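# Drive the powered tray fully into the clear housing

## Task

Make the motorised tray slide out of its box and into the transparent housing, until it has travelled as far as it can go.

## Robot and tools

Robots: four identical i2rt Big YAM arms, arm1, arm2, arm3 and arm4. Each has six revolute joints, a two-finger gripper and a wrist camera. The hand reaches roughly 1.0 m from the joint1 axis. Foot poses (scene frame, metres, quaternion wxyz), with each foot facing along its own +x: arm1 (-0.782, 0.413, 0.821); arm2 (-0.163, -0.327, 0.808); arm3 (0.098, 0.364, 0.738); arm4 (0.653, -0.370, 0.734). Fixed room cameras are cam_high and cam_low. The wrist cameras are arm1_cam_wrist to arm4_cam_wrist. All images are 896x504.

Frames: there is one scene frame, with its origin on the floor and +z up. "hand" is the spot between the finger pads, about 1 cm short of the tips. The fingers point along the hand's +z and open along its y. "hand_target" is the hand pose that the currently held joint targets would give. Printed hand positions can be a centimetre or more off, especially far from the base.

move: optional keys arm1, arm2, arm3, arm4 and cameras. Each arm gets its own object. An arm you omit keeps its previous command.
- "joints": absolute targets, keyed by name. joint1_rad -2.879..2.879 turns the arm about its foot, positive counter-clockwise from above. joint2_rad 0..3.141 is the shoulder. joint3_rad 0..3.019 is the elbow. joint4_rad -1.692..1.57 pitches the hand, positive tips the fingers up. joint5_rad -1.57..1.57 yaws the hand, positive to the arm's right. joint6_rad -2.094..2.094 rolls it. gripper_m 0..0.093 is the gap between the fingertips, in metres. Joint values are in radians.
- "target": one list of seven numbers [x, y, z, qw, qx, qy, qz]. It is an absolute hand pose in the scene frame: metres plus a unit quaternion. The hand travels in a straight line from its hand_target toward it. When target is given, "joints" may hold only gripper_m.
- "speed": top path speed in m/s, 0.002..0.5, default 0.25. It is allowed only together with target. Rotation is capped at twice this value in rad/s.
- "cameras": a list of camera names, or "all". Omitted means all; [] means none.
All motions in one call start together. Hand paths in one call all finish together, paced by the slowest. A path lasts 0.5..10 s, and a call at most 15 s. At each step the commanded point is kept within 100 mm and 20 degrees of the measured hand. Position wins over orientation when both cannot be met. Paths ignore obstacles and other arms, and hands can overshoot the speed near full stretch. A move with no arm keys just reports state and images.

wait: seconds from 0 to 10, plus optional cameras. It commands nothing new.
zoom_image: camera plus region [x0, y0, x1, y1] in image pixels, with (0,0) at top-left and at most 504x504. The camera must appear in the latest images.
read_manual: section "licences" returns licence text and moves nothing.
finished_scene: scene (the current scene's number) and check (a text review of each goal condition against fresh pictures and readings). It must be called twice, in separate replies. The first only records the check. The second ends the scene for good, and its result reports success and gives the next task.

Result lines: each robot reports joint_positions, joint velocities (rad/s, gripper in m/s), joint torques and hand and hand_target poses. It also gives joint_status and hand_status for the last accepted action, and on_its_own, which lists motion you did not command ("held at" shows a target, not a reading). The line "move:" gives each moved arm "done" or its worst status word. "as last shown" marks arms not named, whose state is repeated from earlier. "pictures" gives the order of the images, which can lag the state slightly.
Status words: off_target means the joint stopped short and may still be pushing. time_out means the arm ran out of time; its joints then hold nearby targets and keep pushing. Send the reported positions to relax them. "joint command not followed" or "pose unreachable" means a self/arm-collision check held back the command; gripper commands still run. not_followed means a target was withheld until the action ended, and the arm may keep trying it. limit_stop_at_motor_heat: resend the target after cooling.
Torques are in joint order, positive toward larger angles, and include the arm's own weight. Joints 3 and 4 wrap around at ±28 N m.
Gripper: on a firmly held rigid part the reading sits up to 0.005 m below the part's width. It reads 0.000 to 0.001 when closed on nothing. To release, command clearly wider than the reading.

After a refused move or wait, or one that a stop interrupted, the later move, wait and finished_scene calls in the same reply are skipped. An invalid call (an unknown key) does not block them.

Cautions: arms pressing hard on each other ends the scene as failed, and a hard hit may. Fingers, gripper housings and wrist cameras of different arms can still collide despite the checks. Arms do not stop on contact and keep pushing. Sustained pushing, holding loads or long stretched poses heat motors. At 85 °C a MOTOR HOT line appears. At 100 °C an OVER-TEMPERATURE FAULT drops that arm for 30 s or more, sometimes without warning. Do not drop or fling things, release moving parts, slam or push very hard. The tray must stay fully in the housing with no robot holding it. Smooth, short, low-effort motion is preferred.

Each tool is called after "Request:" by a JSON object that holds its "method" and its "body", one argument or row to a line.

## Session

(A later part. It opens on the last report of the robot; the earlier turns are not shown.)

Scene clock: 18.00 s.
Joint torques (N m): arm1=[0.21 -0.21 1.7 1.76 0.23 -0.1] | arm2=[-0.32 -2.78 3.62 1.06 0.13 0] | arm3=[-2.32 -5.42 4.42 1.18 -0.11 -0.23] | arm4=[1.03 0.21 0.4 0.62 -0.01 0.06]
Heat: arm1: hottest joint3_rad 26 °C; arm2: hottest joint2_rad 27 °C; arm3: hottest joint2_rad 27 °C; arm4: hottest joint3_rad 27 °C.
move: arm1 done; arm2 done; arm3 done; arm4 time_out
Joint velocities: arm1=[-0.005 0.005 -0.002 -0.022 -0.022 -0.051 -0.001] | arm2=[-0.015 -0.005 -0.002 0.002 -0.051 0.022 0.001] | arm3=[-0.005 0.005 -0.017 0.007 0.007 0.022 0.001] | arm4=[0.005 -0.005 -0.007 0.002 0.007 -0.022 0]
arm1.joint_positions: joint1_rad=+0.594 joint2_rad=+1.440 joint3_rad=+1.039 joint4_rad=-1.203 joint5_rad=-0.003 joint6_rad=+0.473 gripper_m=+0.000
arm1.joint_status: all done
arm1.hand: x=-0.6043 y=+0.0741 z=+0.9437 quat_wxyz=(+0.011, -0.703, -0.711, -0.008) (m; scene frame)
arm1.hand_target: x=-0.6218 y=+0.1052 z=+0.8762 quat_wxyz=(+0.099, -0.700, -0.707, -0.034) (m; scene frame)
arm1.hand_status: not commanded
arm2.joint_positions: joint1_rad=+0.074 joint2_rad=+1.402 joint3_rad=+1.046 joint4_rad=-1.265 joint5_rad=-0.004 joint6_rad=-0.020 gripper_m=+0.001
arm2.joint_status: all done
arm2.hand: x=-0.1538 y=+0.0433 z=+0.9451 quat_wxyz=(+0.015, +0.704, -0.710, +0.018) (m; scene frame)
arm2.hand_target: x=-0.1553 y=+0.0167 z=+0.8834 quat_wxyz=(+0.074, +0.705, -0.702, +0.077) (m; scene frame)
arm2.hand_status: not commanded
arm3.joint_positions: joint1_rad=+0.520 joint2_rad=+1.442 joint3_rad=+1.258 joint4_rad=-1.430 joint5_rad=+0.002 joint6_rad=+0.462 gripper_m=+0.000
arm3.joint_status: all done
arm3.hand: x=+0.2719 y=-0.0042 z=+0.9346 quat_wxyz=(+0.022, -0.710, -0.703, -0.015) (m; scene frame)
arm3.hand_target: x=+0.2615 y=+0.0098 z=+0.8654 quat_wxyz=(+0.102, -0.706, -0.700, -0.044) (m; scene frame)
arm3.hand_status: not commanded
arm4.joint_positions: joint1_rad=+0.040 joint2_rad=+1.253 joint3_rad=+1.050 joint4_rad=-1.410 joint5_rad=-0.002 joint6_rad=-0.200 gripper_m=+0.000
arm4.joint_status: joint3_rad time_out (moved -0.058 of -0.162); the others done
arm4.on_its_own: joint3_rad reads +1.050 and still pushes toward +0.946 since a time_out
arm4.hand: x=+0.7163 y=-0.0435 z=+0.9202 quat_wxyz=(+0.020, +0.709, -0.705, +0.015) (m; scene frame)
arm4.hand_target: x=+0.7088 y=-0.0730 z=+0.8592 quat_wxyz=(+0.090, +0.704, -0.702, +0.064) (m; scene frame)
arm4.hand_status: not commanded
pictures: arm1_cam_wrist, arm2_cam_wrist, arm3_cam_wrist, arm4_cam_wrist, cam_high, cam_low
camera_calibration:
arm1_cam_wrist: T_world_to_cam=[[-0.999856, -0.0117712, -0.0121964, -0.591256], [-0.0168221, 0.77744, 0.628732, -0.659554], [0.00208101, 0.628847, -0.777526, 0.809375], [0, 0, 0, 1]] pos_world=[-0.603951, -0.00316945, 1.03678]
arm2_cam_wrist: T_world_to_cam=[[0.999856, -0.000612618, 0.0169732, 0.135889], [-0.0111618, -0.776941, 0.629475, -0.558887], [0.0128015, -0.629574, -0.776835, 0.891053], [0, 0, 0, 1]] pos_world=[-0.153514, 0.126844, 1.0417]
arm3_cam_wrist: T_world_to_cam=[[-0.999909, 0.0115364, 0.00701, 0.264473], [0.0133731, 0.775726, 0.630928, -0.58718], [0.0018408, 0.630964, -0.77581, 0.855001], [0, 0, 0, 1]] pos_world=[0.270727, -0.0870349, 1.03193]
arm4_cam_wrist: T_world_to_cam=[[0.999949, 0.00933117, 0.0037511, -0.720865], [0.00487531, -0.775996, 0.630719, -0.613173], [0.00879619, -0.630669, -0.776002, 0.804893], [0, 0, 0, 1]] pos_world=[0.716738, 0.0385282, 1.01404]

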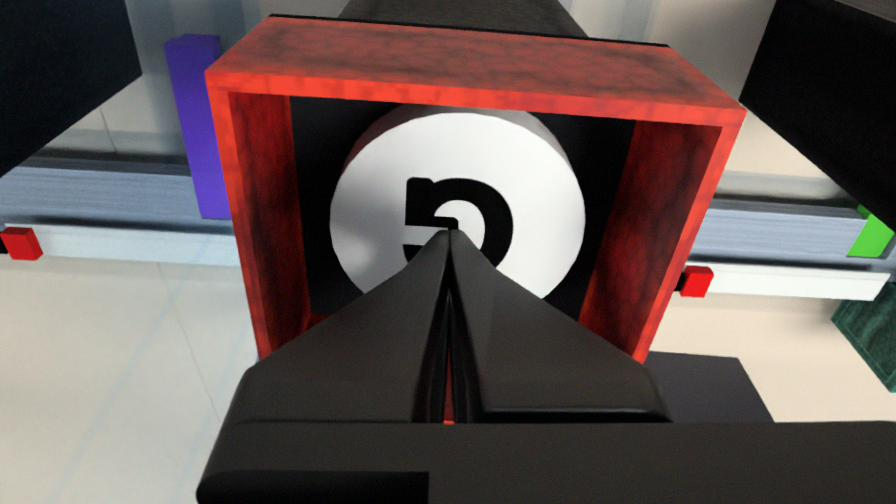

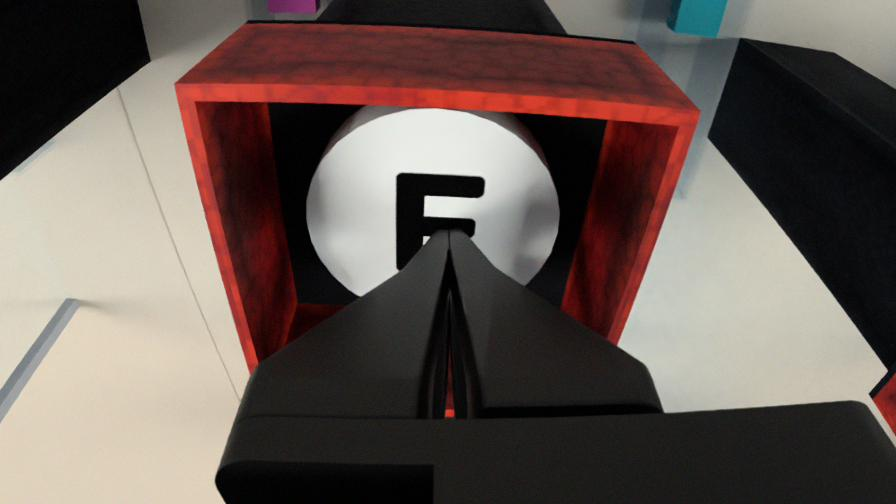

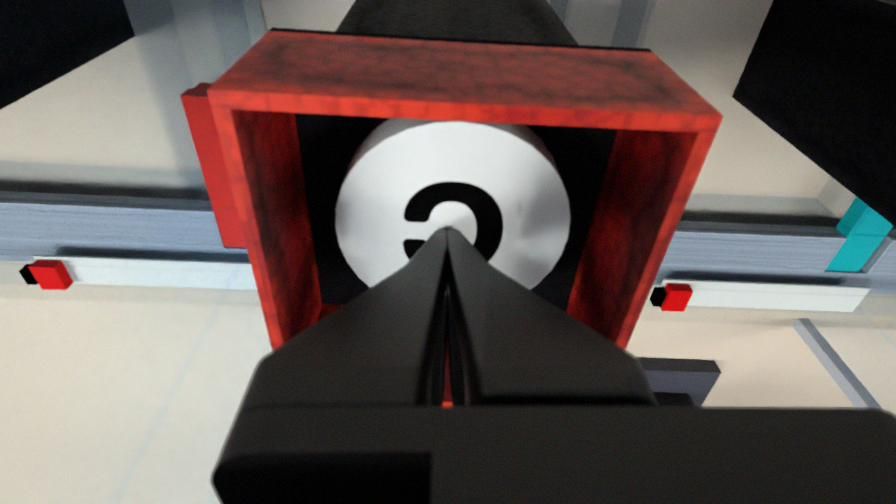

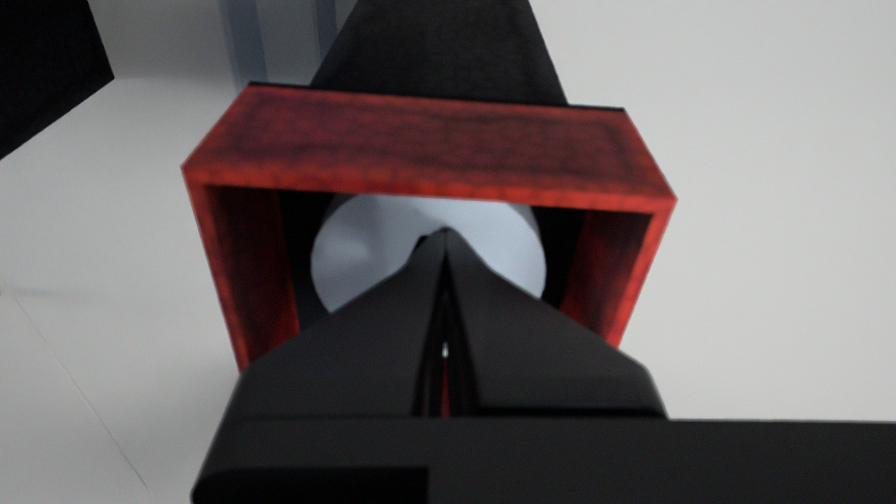

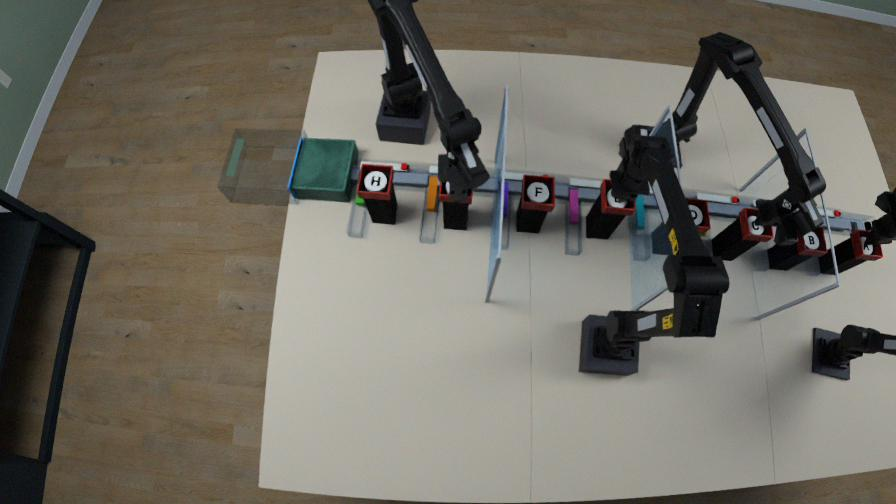

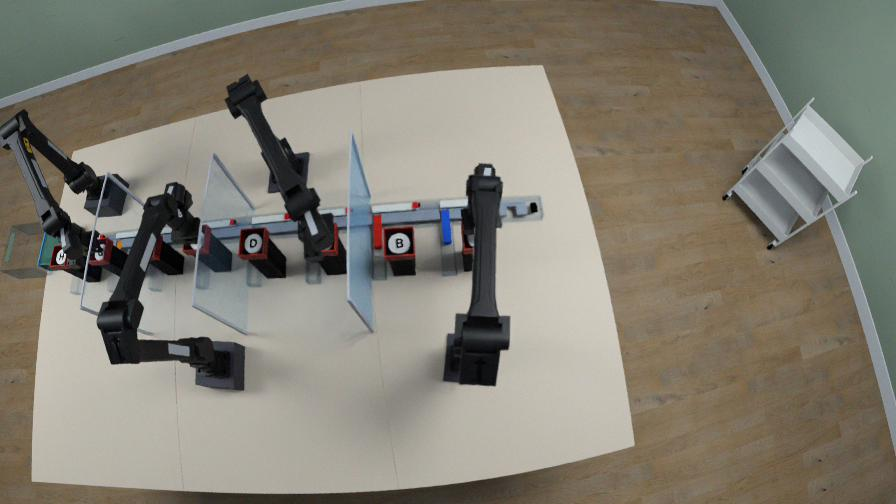

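Request:
{"method": "wait", "body": {
  "seconds": 4,
  "cameras": ["cam_high", "cam_low"]
}}

Request:
{"method": "zoom_image", "body": {
  "camera": "cam_high",
  "region": [345, 160, 665, 260]
}}

Request:
{"method": "zoom_image", "body": {
  "camera": "cam_low",
  "region": [230, 190, 550, 290]
}}

Scene clock: 22.17 s.
Joint torques (N m): arm1=[0.26 -0.38 1.69 1.77 0.24 -0.1] | arm2=[-0.32 -3.14 3.58 1.01 0.1 0.03] | arm3=[-2.26 -5.3 4.44 1.18 -0.1 -0.23] | arm4=[1.08 0.26 0.39 0.62 -0.02 0.05]
Heat: arm1: hottest joint3_rad 26 °C; arm2: hottest joint2_rad 27 °C; arm3: hottest joint2_rad 27 °C; arm4: hottest joint2_rad 26 °C.
Joint velocities: arm1=[-0.005 -0.015 -0.017 -0.002 0.007 -0.081 0] | arm2=[-0.015 -0.005 -0.002 0.017 0.022 -0.066 0] | arm3=[-0.005 -0.015 0.002 0.007 -0.11 -0.022 0.001] | arm4=[-0.015 0.005 -0.007 0.022 0.022 -0.022 0]
arm1.joint_positions: joint1_rad=+0.594 joint2_rad=+1.440 joint3_rad=+1.039 joint4_rad=-1.203 joint5_rad=-0.003 joint6_rad=+0.473 gripper_m=+0.000
arm1.joint_status: all done
arm1.hand: x=-0.6043 y=+0.0741 z=+0.9437 quat_wxyz=(+0.011, -0.703, -0.711, -0.008) (m; scene frame)
arm1.hand_target: x=-0.6217 y=+0.1052 z=+0.8762 quat_wxyz=(+0.099, -0.700, -0.707, -0.034) (m; scene frame)
arm1.hand_status: not commanded
arm2.joint_positions: joint1_rad=+0.074 joint2_rad=+1.402 joint3_rad=+1.046 joint4_rad=-1.265 joint5_rad=-0.004 joint6_rad=-0.020 gripper_m=+0.001
arm2.joint_status: all done
arm2.hand: x=-0.1538 y=+0.0433 z=+0.9451 quat_wxyz=(+0.015, +0.704, -0.710, +0.018) (m; scene frame)
arm2.hand_target: x=-0.1553 y=+0.0167 z=+0.8834 quat_wxyz=(+0.074, +0.705, -0.702, +0.077) (m; scene frame)
arm2.hand_status: not commanded
arm3.joint_positions: joint1_rad=+0.520 joint2_rad=+1.442 joint3_rad=+1.258 joint4_rad=-1.430 joint5_rad=+0.002 joint6_rad=+0.462 gripper_m=+0.000
arm3.joint_status: all done
arm3.hand: x=+0.2719 y=-0.0042 z=+0.9346 quat_wxyz=(+0.022, -0.710, -0.703, -0.015) (m; scene frame)
arm3.hand_target: x=+0.2615 y=+0.0098 z=+0.8654 quat_wxyz=(+0.102, -0.706, -0.700, -0.044) (m; scene frame)
arm3.hand_status: not commanded
arm4.joint_positions: joint1_rad=+0.040 joint2_rad=+1.253 joint3_rad=+1.050 joint4_rad=-1.410 joint5_rad=-0.002 joint6_rad=-0.200 gripper_m=+0.000
arm4.joint_status: joint3_rad time_out (moved -0.058 of -0.162); the others done
arm4.on_its_own: joint3_rad reads +1.050 and still pushes toward +0.946 since a time_out
arm4.hand: x=+0.7163 y=-0.0435 z=+0.9202 quat_wxyz=(+0.020, +0.709, -0.705, +0.015) (m; scene frame)
arm4.hand_target: x=+0.7088 y=-0.0730 z=+0.8592 quat_wxyz=(+0.090, +0.704, -0.702, +0.064) (m; scene frame)
arm4.hand_status: not commanded
wait: 4.00 s; at rest by 0.10 s
pictures: cam_high, cam_low

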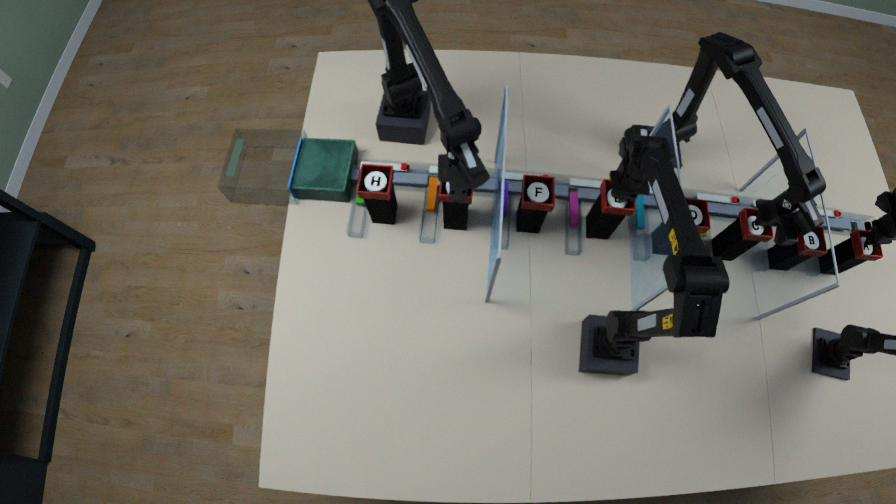

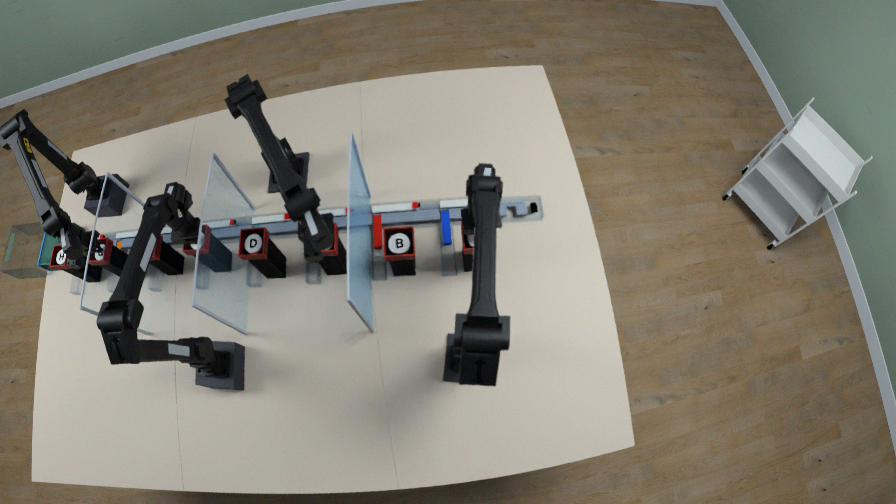

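Scaled by 1.575 from the camera's 896x504 image, which has a finer 1280x720 frame.

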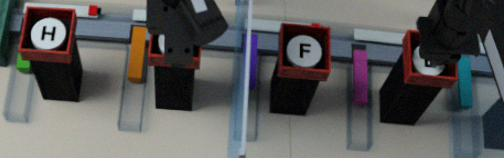

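Scaled by 1.575 from the camera's 896x504 image, which has a finer 1280x720 frame.

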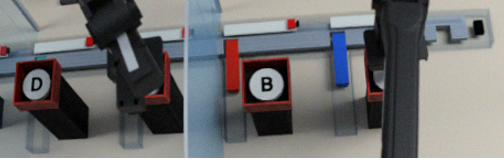

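Request:
{"method": "wait", "body": {
  "seconds": 4,
  "cameras": ["cam_high", "cam_low"]
}}

Request:
{"method": "zoom_image", "body": {
  "camera": "cam_high",
  "region": [345, 160, 665, 260]
}}

Request:
{"method": "zoom_image", "body": {
  "camera": "cam_low",
  "region": [230, 190, 550, 290]
}}

Request:
{"method": "zoom_image", "body": {
  "camera": "cam_high",
  "region": [410, 165, 510, 255]
}}

Request:
{"method": "zoom_image", "body": {
  "camera": "cam_low",
  "region": [290, 195, 390, 285]
}}

Scene clock: 26.33 s.
Joint torques (N m): arm1=[0.32 -0.21 1.73 1.74 0.24 -0.09] | arm2=[0.21 -2.84 3.66 1.01 0.12 0.02] | arm3=[-2.37 -5.19 4.44 1.17 -0.11 -0.22] | arm4=[1.08 0.26 0.38 0.62 -0.01 0.05]
Heat: arm1: hottest joint3_rad 26 °C; arm2: hottest joint2_rad 27 °C; arm3: hottest joint2_rad 27 °C; arm4: hottest joint2_rad 26 °C.
Joint velocities: arm1=[0.005 -0.024 -0.002 -0.017 0.007 0.037 0] | arm2=[-0.005 -0.005 0.007 0.012 -0.007 -0.007 0.001] | arm3=[-0.005 0.005 0.002 -0.007 -0.051 -0.051 0] | arm4=[0.005 0.005 0.007 0.002 -0.022 0.022 0]
arm1.joint_positions: joint1_rad=+0.594 joint2_rad=+1.440 joint3_rad=+1.039 joint4_rad=-1.203 joint5_rad=-0.003 joint6_rad=+0.473 gripper_m=+0.000
arm1.joint_status: all done
arm1.hand: x=-0.6043 y=+0.0741 z=+0.9437 quat_wxyz=(+0.011, -0.703, -0.711, -0.008) (m; scene frame)
arm1.hand_target: x=-0.6217 y=+0.1052 z=+0.8762 quat_wxyz=(+0.099, -0.700, -0.707, -0.034) (m; scene frame)
arm1.hand_status: not commanded
arm2.joint_positions: joint1_rad=+0.074 joint2_rad=+1.402 joint3_rad=+1.046 joint4_rad=-1.265 joint5_rad=-0.004 joint6_rad=-0.020 gripper_m=+0.001
arm2.joint_status: all done
arm2.hand: x=-0.1538 y=+0.0433 z=+0.9451 quat_wxyz=(+0.015, +0.704, -0.710, +0.018) (m; scene frame)
arm2.hand_target: x=-0.1553 y=+0.0167 z=+0.8834 quat_wxyz=(+0.074, +0.705, -0.702, +0.077) (m; scene frame)
arm2.hand_status: not commanded
arm3.joint_positions: joint1_rad=+0.520 joint2_rad=+1.442 joint3_rad=+1.258 joint4_rad=-1.430 joint5_rad=+0.002 joint6_rad=+0.462 gripper_m=+0.000
arm3.joint_status: all done
arm3.hand: x=+0.2719 y=-0.0042 z=+0.9346 quat_wxyz=(+0.022, -0.710, -0.703, -0.015) (m; scene frame)
arm3.hand_target: x=+0.2615 y=+0.0098 z=+0.8654 quat_wxyz=(+0.102, -0.706, -0.700, -0.044) (m; scene frame)
arm3.hand_status: not commanded
arm4.joint_positions: joint1_rad=+0.040 joint2_rad=+1.253 joint3_rad=+1.050 joint4_rad=-1.410 joint5_rad=-0.002 joint6_rad=-0.200 gripper_m=+0.000
arm4.joint_status: joint3_rad time_out (moved -0.058 of -0.162); the others done
arm4.on_its_own: joint3_rad reads +1.050 and still pushes toward +0.946 since a time_out
arm4.hand: x=+0.7163 y=-0.0435 z=+0.9202 quat_wxyz=(+0.020, +0.709, -0.705, +0.015) (m; scene frame)
arm4.hand_target: x=+0.7088 y=-0.0730 z=+0.8592 quat_wxyz=(+0.090, +0.704, -0.702, +0.064) (m; scene frame)
arm4.hand_status: not commanded
wait: 4.00 s; at rest by 0.10 s
pictures: cam_high, cam_low

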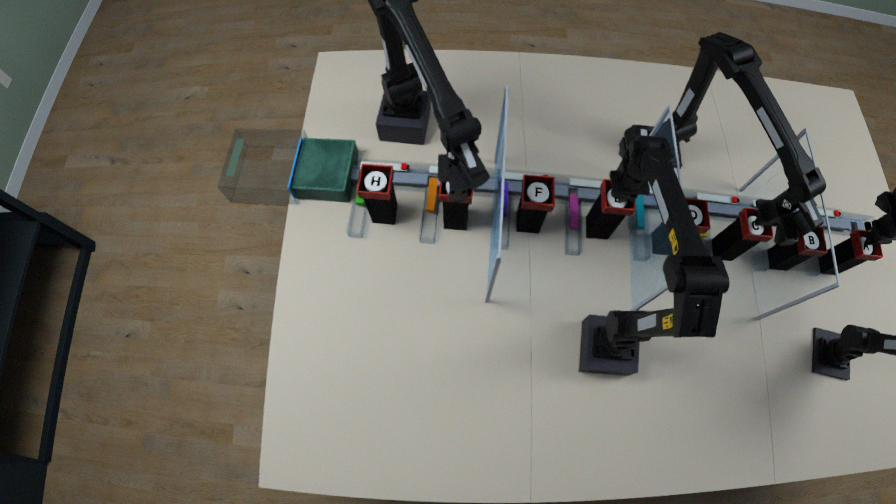

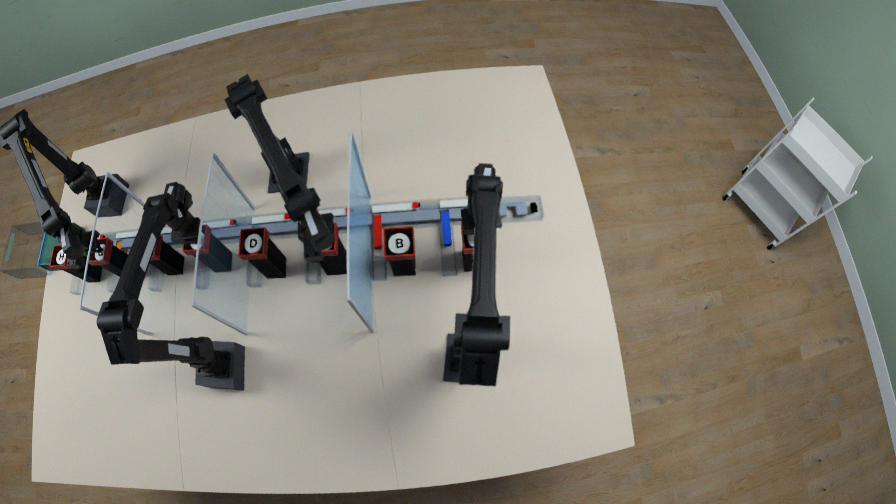

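Scaled by 1.575 from the camera's 896x504 image, which has a finer 1280x720 frame.

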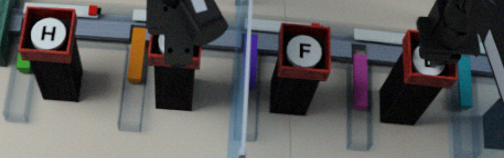

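Scaled by 1.575 from the camera's 896x504 image, which has a finer 1280x720 frame.

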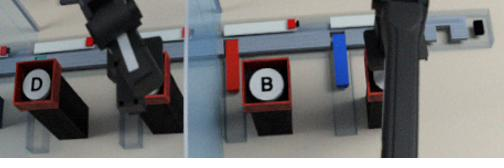

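Scaled by 5.040 from the camera's 896x504 image, which has a finer 1280x720 frame.

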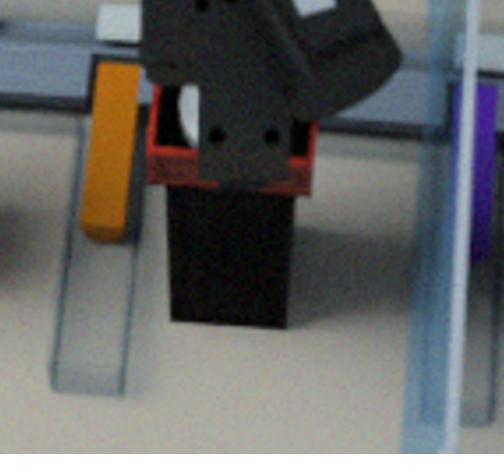

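Scaled by 5.040 from the camera's 896x504 image, which has a finer 1280x720 frame.

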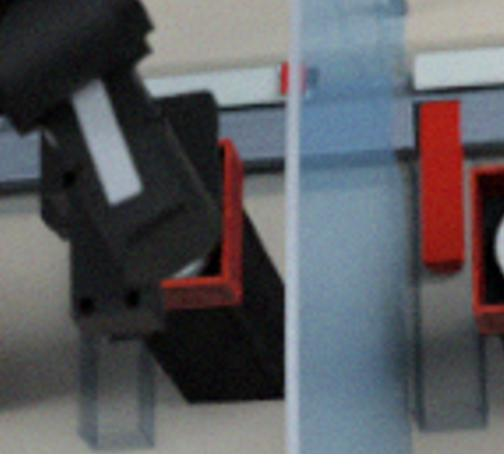

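Request:
{"method": "wait", "body": {
  "seconds": 3,
  "cameras": ["cam_high", "cam_low"]
}}

Request:
{"method": "zoom_image", "body": {
  "camera": "cam_high",
  "region": [655, 185, 755, 275]
}}

Request:
{"method": "zoom_image", "body": {
  "camera": "cam_low",
  "region": [410, 195, 510, 285]
}}

Request:
{"method": "zoom_image", "body": {
  "camera": "cam_high",
  "region": [540, 165, 640, 255]
}}

Request:
{"method": "zoom_image", "body": {
  "camera": "cam_high",
  "region": [410, 165, 510, 255]
}}

Scene clock: 29.63 s.
Joint torques (N m): arm1=[0.26 -0.32 1.65 1.74 0.24 -0.09] | arm2=[-0.15 -3.14 3.58 0.99 0.11 0.04] | arm3=[-2.32 -5.36 4.42 1.2 -0.11 -0.23] | arm4=[1.08 0.26 0.39 0.62 -0.02 0.05]
Heat: arm1: hottest joint3_rad 26 °C; arm2: hottest joint2_rad 27 °C; arm3: hottest joint2_rad 27 °C; arm4: hottest joint2_rad 26 °C.
Joint velocities: arm1=[0.005 -0.015 0.002 -0.012 -0.022 0.066 0] | arm2=[-0.015 0.005 0.012 -0.002 0.022 -0.037 0.001] | arm3=[0.015 -0.005 0.017 0.002 -0.022 -0.007 -0.001] | arm4=[-0.005 -0.015 -0.012 -0.012 -0.051 -0.022 -0.001]
arm1.joint_positions: joint1_rad=+0.594 joint2_rad=+1.440 joint3_rad=+1.039 joint4_rad=-1.203 joint5_rad=-0.003 joint6_rad=+0.473 gripper_m=+0.000
arm1.joint_status: all done
arm1.hand: x=-0.6043 y=+0.0741 z=+0.9437 quat_wxyz=(+0.011, -0.703, -0.711, -0.008) (m; scene frame)
arm1.hand_target: x=-0.6217 y=+0.1052 z=+0.8762 quat_wxyz=(+0.099, -0.700, -0.707, -0.034) (m; scene frame)
arm1.hand_status: not commanded
arm2.joint_positions: joint1_rad=+0.074 joint2_rad=+1.402 joint3_rad=+1.046 joint4_rad=-1.265 joint5_rad=-0.004 joint6_rad=-0.020 gripper_m=+0.001
arm2.joint_status: all done
arm2.hand: x=-0.1538 y=+0.0433 z=+0.9451 quat_wxyz=(+0.015, +0.704, -0.710, +0.018) (m; scene frame)
arm2.hand_target: x=-0.1553 y=+0.0167 z=+0.8834 quat_wxyz=(+0.074, +0.705, -0.702, +0.077) (m; scene frame)
arm2.hand_status: not commanded
arm3.joint_positions: joint1_rad=+0.520 joint2_rad=+1.442 joint3_rad=+1.258 joint4_rad=-1.430 joint5_rad=+0.002 joint6_rad=+0.462 gripper_m=+0.000
arm3.joint_status: all done
arm3.hand: x=+0.2719 y=-0.0042 z=+0.9346 quat_wxyz=(+0.022, -0.710, -0.703, -0.015) (m; scene frame)
arm3.hand_target: x=+0.2615 y=+0.0098 z=+0.8654 quat_wxyz=(+0.102, -0.706, -0.700, -0.044) (m; scene frame)
arm3.hand_status: not commanded
arm4.joint_positions: joint1_rad=+0.040 joint2_rad=+1.253 joint3_rad=+1.050 joint4_rad=-1.410 joint5_rad=-0.002 joint6_rad=-0.200 gripper_m=+0.000
arm4.joint_status: joint3_rad time_out (moved -0.058 of -0.162); the others done
arm4.on_its_own: joint3_rad reads +1.050 and still pushes toward +0.946 since a time_out
arm4.hand: x=+0.7163 y=-0.0435 z=+0.9202 quat_wxyz=(+0.020, +0.709, -0.705, +0.015) (m; scene frame)
arm4.hand_target: x=+0.7088 y=-0.0730 z=+0.8592 quat_wxyz=(+0.090, +0.704, -0.702, +0.064) (m; scene frame)
arm4.hand_status: not commanded
wait: 3.00 s; at rest from the start
pictures: cam_high, cam_low

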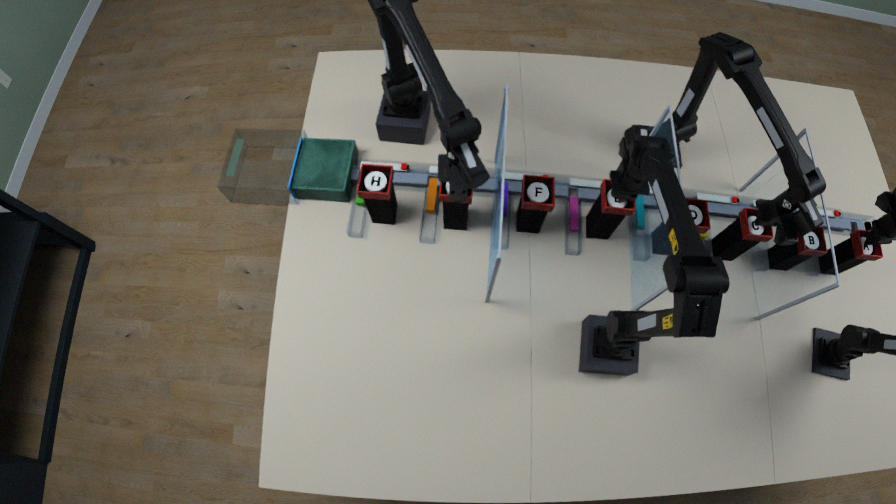

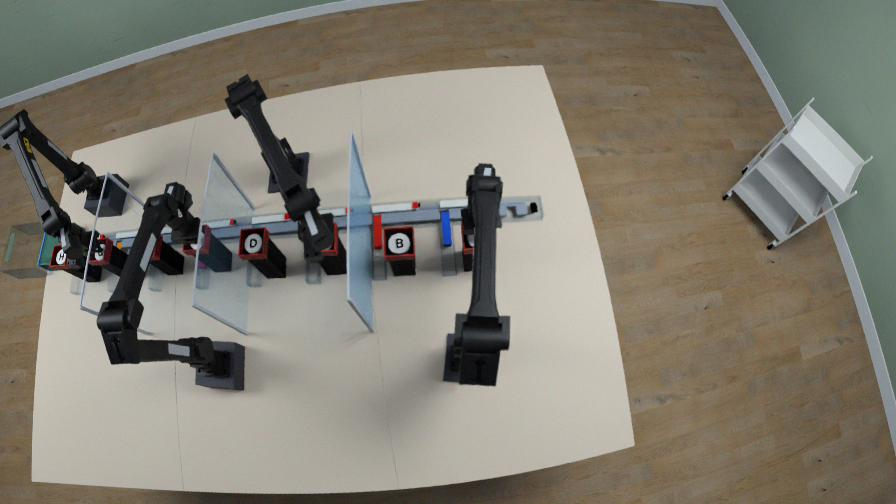

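Scaled by 5.040 from the camera's 896x504 image, which has a finer 1280x720 frame.

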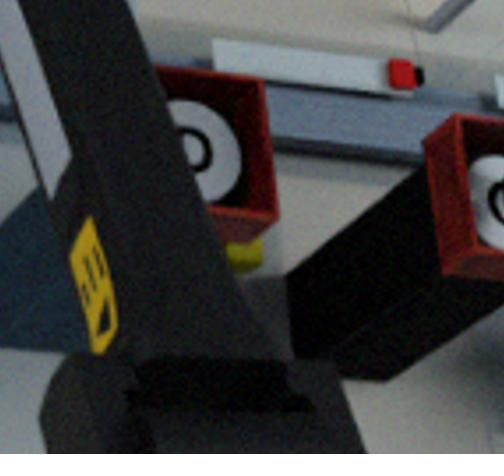

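Scaled by 5.040 from the camera's 896x504 image, which has a finer 1280x720 frame.

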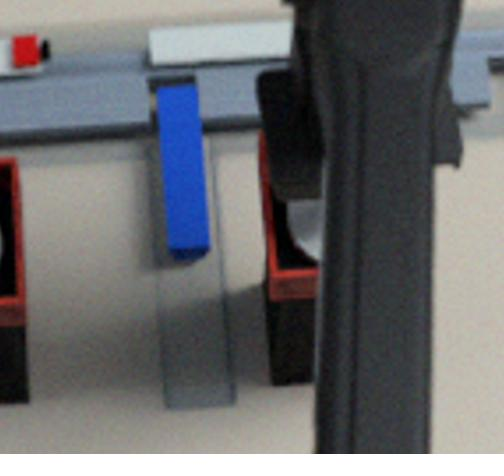

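Scaled by 5.040 from the camera's 896x504 image, which has a finer 1280x720 frame.

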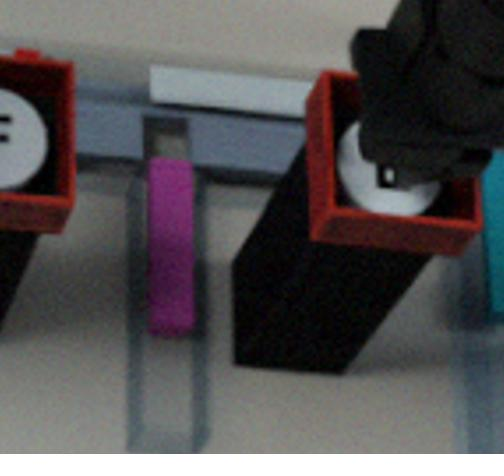

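Scaled by 5.040 from the camera's 896x504 image, which has a finer 1280x720 frame.

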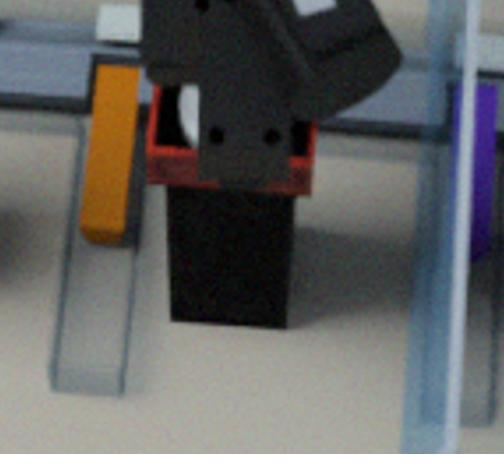

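Request:
{"method": "wait", "body": {
  "seconds": 5,
  "cameras": ["cam_high", "cam_low"]
}}

Request:
{"method": "zoom_image", "body": {
  "camera": "cam_high",
  "region": [345, 160, 665, 260]
}}

Request:
{"method": "zoom_image", "body": {
  "camera": "cam_high",
  "region": [655, 185, 755, 275]
}}

Request:
{"method": "zoom_image", "body": {
  "camera": "cam_low",
  "region": [410, 195, 510, 285]
}}

Request:
{"method": "zoom_image", "body": {
  "camera": "cam_high",
  "region": [410, 165, 510, 255]
}}

Scene clock: 34.83 s.
Joint torques (N m): arm1=[0.26 -0.26 1.66 1.78 0.24 -0.11] | arm2=[-0.21 -3.19 3.69 1.11 0.09 0.01] | arm3=[-2.37 -5.25 4.45 1.18 -0.11 -0.23] | arm4=[1.03 0.26 0.39 0.61 -0.02 0.05]
Heat: arm1: hottest joint3_rad 26 °C; arm2: hottest joint2_rad 27 °C; arm3: hottest joint2_rad 27 °C; arm4: hottest joint2_rad 26 °C.
Joint velocities: arm1=[0.005 -0.005 0.002 -0.017 0.022 -0.037 0.001] | arm2=[0.005 -0.005 0.012 -0.002 -0.022 -0.037 -0.001] | arm3=[-0.005 -0.005 -0.002 -0.002 0.066 -0.007 -0.001] | arm4=[-0.015 0.015 0.002 0.007 0.007 -0.007 0.001]
arm1.joint_positions: joint1_rad=+0.594 joint2_rad=+1.440 joint3_rad=+1.039 joint4_rad=-1.203 joint5_rad=-0.003 joint6_rad=+0.473 gripper_m=+0.000
arm1.joint_status: all done
arm1.hand: x=-0.6043 y=+0.0741 z=+0.9437 quat_wxyz=(+0.011, -0.703, -0.711, -0.008) (m; scene frame)
arm1.hand_target: x=-0.6217 y=+0.1052 z=+0.8762 quat_wxyz=(+0.099, -0.700, -0.707, -0.034) (m; scene frame)
arm1.hand_status: not commanded
arm2.joint_positions: joint1_rad=+0.074 joint2_rad=+1.402 joint3_rad=+1.046 joint4_rad=-1.265 joint5_rad=-0.004 joint6_rad=-0.020 gripper_m=+0.001
arm2.joint_status: all done
arm2.hand: x=-0.1538 y=+0.0433 z=+0.9451 quat_wxyz=(+0.015, +0.704, -0.710, +0.018) (m; scene frame)
arm2.hand_target: x=-0.1553 y=+0.0167 z=+0.8834 quat_wxyz=(+0.074, +0.705, -0.702, +0.077) (m; scene frame)
arm2.hand_status: not commanded
arm3.joint_positions: joint1_rad=+0.520 joint2_rad=+1.442 joint3_rad=+1.258 joint4_rad=-1.430 joint5_rad=+0.002 joint6_rad=+0.462 gripper_m=+0.000
arm3.joint_status: all done
arm3.hand: x=+0.2719 y=-0.0042 z=+0.9346 quat_wxyz=(+0.022, -0.710, -0.703, -0.015) (m; scene frame)
arm3.hand_target: x=+0.2615 y=+0.0098 z=+0.8654 quat_wxyz=(+0.102, -0.706, -0.700, -0.044) (m; scene frame)
arm3.hand_status: not commanded
arm4.joint_positions: joint1_rad=+0.040 joint2_rad=+1.253 joint3_rad=+1.050 joint4_rad=-1.410 joint5_rad=-0.002 joint6_rad=-0.200 gripper_m=+0.000
arm4.joint_status: joint3_rad time_out (moved -0.058 of -0.162); the others done
arm4.on_its_own: joint3_rad reads +1.050 and still pushes toward +0.946 since a time_out
arm4.hand: x=+0.7163 y=-0.0435 z=+0.9202 quat_wxyz=(+0.020, +0.709, -0.705, +0.015) (m; scene frame)
arm4.hand_target: x=+0.7088 y=-0.0730 z=+0.8592 quat_wxyz=(+0.090, +0.704, -0.702, +0.064) (m; scene frame)
arm4.hand_status: not commanded
wait: 5.00 s; at rest by 0.07 s
pictures: cam_high, cam_low

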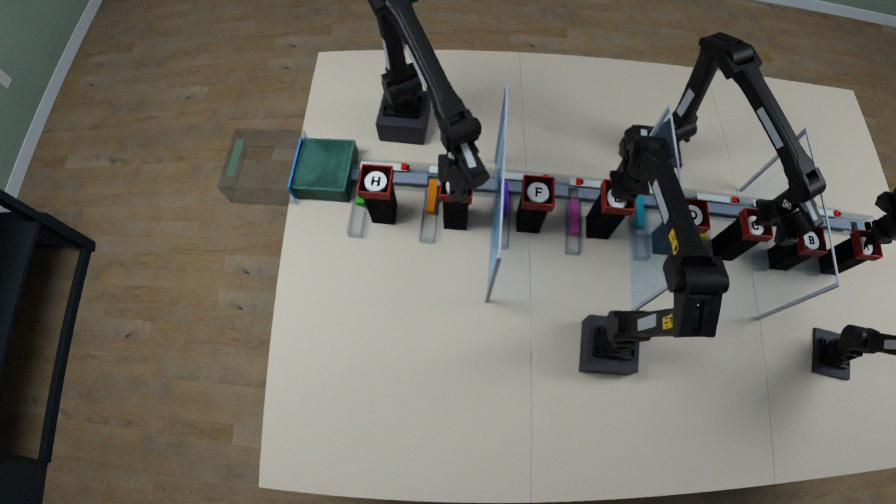

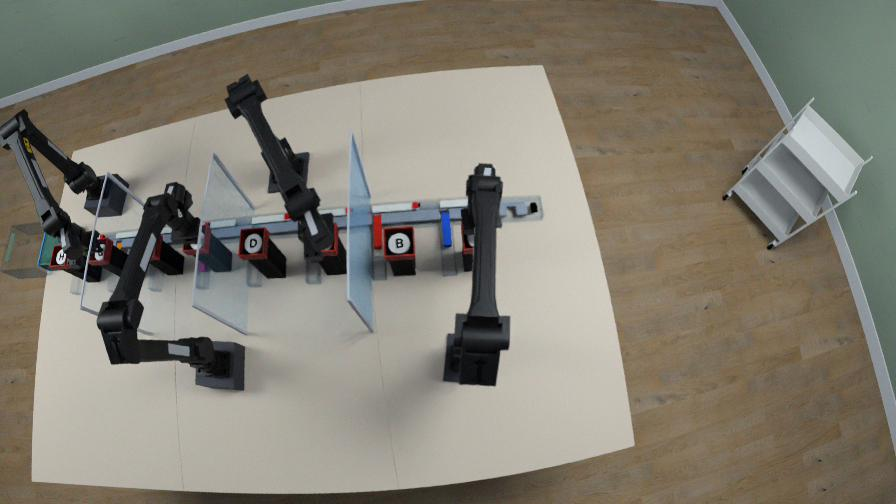

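Scaled by 1.575 from the camera's 896x504 image, which has a finer 1280x720 frame.

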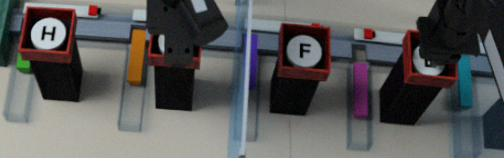

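Scaled by 5.040 from the camera's 896x504 image, which has a finer 1280x720 frame.

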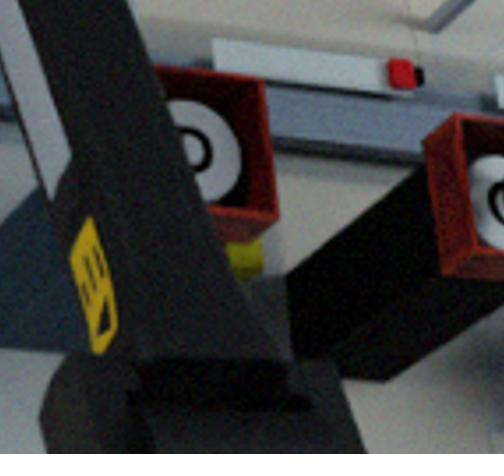

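Scaled by 5.040 from the camera's 896x504 image, which has a finer 1280x720 frame.

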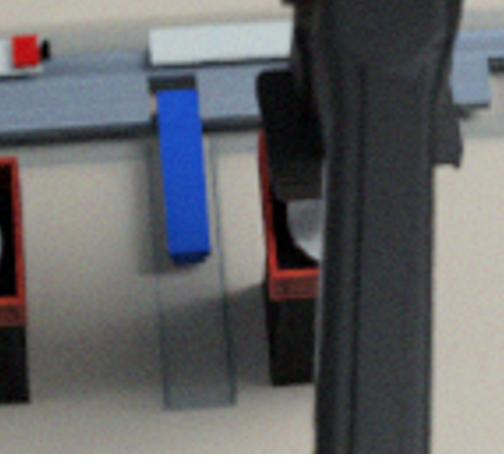

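Scaled by 5.040 from the camera's 896x504 image, which has a finer 1280x720 frame.

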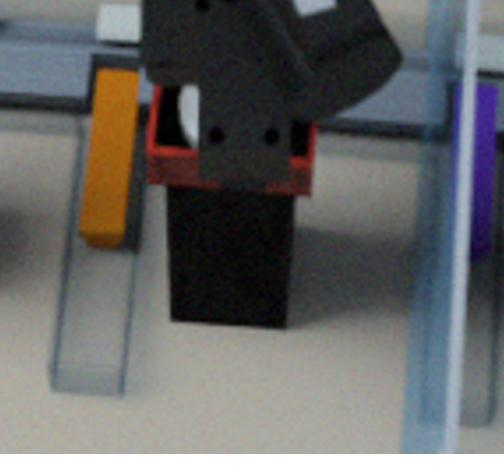

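Request:
{"method": "wait", "body": {
  "seconds": 10,
  "cameras": ["cam_high", "cam_low"]
}}

Request:
{"method": "zoom_image", "body": {
  "camera": "cam_high",
  "region": [345, 160, 665, 260]
}}

Request:
{"method": "zoom_image", "body": {
  "camera": "cam_high",
  "region": [655, 185, 755, 275]
}}

Request:
{"method": "zoom_image", "body": {
  "camera": "cam_low",
  "region": [410, 195, 510, 285]
}}

Request:
{"method": "zoom_image", "body": {
  "camera": "cam_high",
  "region": [410, 165, 510, 255]
}}

Scene clock: 45.10 s.
Joint torques (N m): arm1=[0.26 -0.32 1.69 1.77 0.22 -0.1] | arm2=[-0.15 -2.61 3.59 0.94 0.12 0.04] | arm3=[-2.2 -5.25 4.42 1.16 -0.11 -0.24] | arm4=[1.08 0.26 0.39 0.61 -0.02 0.05]
Heat: arm1: hottest joint3_rad 26 °C; arm2: hottest joint2_rad 27 °C; arm3: hottest joint2_rad 27 °C; arm4: hottest joint2_rad 26 °C.
Joint velocities: arm1=[-0.005 -0.015 0.007 -0.017 -0.007 -0.022 0.001] | arm2=[-0.005 0.005 0.007 0.012 0.037 -0.095 0] | arm3=[-0.005 -0.005 -0.012 0.007 0.037 0.022 0] | arm4=[-0.015 0.005 -0.012 0.007 0.007 -0.051 -0.001]
arm1.joint_positions: joint1_rad=+0.594 joint2_rad=+1.440 joint3_rad=+1.039 joint4_rad=-1.203 joint5_rad=-0.003 joint6_rad=+0.473 gripper_m=+0.000
arm1.joint_status: all done
arm1.hand: x=-0.6043 y=+0.0741 z=+0.9437 quat_wxyz=(+0.011, -0.703, -0.711, -0.008) (m; scene frame)
arm1.hand_target: x=-0.6217 y=+0.1052 z=+0.8762 quat_wxyz=(+0.099, -0.700, -0.707, -0.034) (m; scene frame)
arm1.hand_status: not commanded
arm2.joint_positions: joint1_rad=+0.074 joint2_rad=+1.402 joint3_rad=+1.046 joint4_rad=-1.265 joint5_rad=-0.004 joint6_rad=-0.020 gripper_m=+0.001
arm2.joint_status: all done
arm2.hand: x=-0.1538 y=+0.0433 z=+0.9451 quat_wxyz=(+0.015, +0.704, -0.710, +0.018) (m; scene frame)
arm2.hand_target: x=-0.1553 y=+0.0167 z=+0.8834 quat_wxyz=(+0.074, +0.705, -0.702, +0.077) (m; scene frame)
arm2.hand_status: not commanded
arm3.joint_positions: joint1_rad=+0.520 joint2_rad=+1.442 joint3_rad=+1.258 joint4_rad=-1.430 joint5_rad=+0.002 joint6_rad=+0.462 gripper_m=+0.000
arm3.joint_status: all done
arm3.hand: x=+0.2719 y=-0.0042 z=+0.9346 quat_wxyz=(+0.022, -0.710, -0.703, -0.015) (m; scene frame)
arm3.hand_target: x=+0.2615 y=+0.0098 z=+0.8654 quat_wxyz=(+0.102, -0.706, -0.700, -0.044) (m; scene frame)
arm3.hand_status: not commanded
arm4.joint_positions: joint1_rad=+0.040 joint2_rad=+1.253 joint3_rad=+1.050 joint4_rad=-1.410 joint5_rad=-0.002 joint6_rad=-0.200 gripper_m=+0.000
arm4.joint_status: joint3_rad time_out (moved -0.058 of -0.162); the others done
arm4.on_its_own: joint3_rad reads +1.050 and still pushes toward +0.946 since a time_out
arm4.hand: x=+0.7163 y=-0.0435 z=+0.9202 quat_wxyz=(+0.020, +0.709, -0.705, +0.015) (m; scene frame)
arm4.hand_target: x=+0.7088 y=-0.0730 z=+0.8592 quat_wxyz=(+0.090, +0.704, -0.702, +0.064) (m; scene frame)
arm4.hand_status: not commanded
wait: 10.00 s; at rest from the start
pictures: cam_high, cam_low

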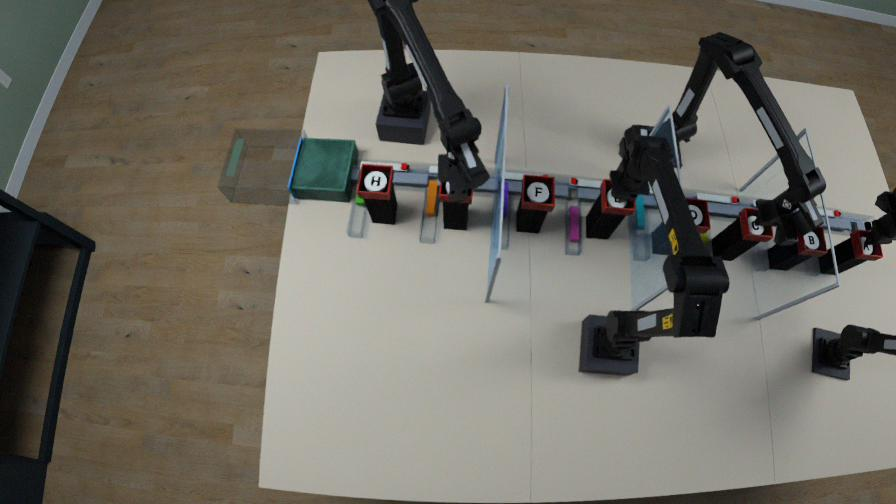

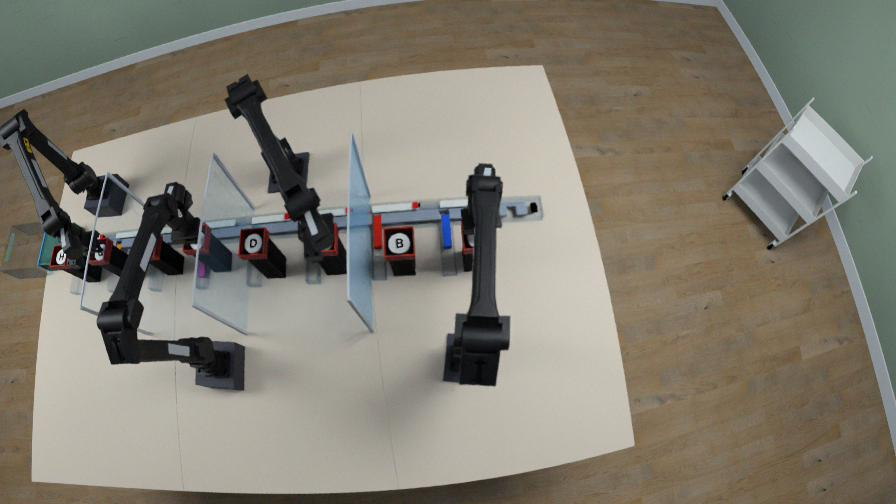

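Scaled by 1.575 from the camera's 896x504 image, which has a finer 1280x720 frame.

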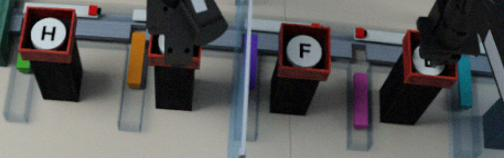

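Scaled by 5.040 from the camera's 896x504 image, which has a finer 1280x720 frame.

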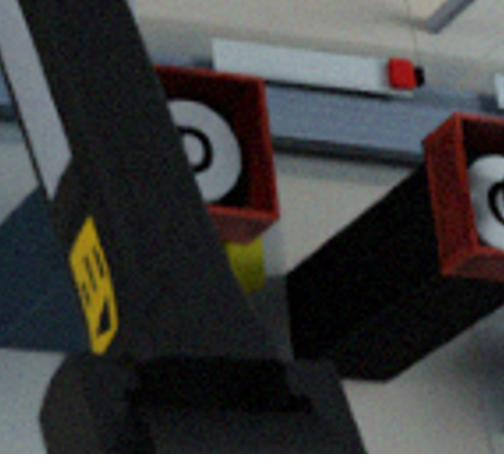

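Scaled by 5.040 from the camera's 896x504 image, which has a finer 1280x720 frame.

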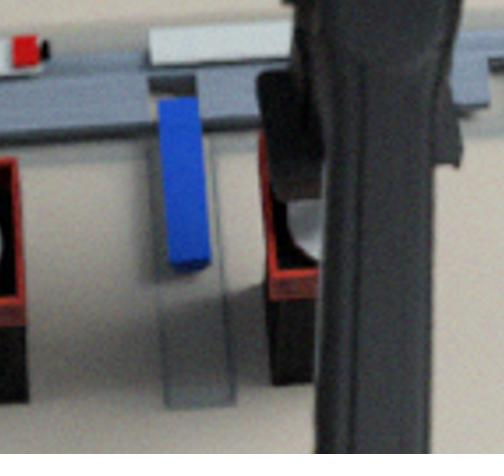

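Scaled by 5.040 from the camera's 896x504 image, which has a finer 1280x720 frame.

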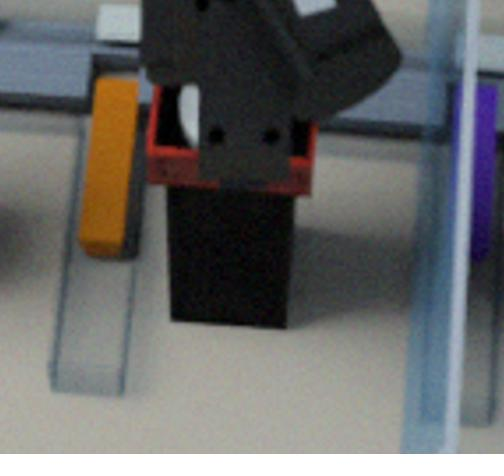

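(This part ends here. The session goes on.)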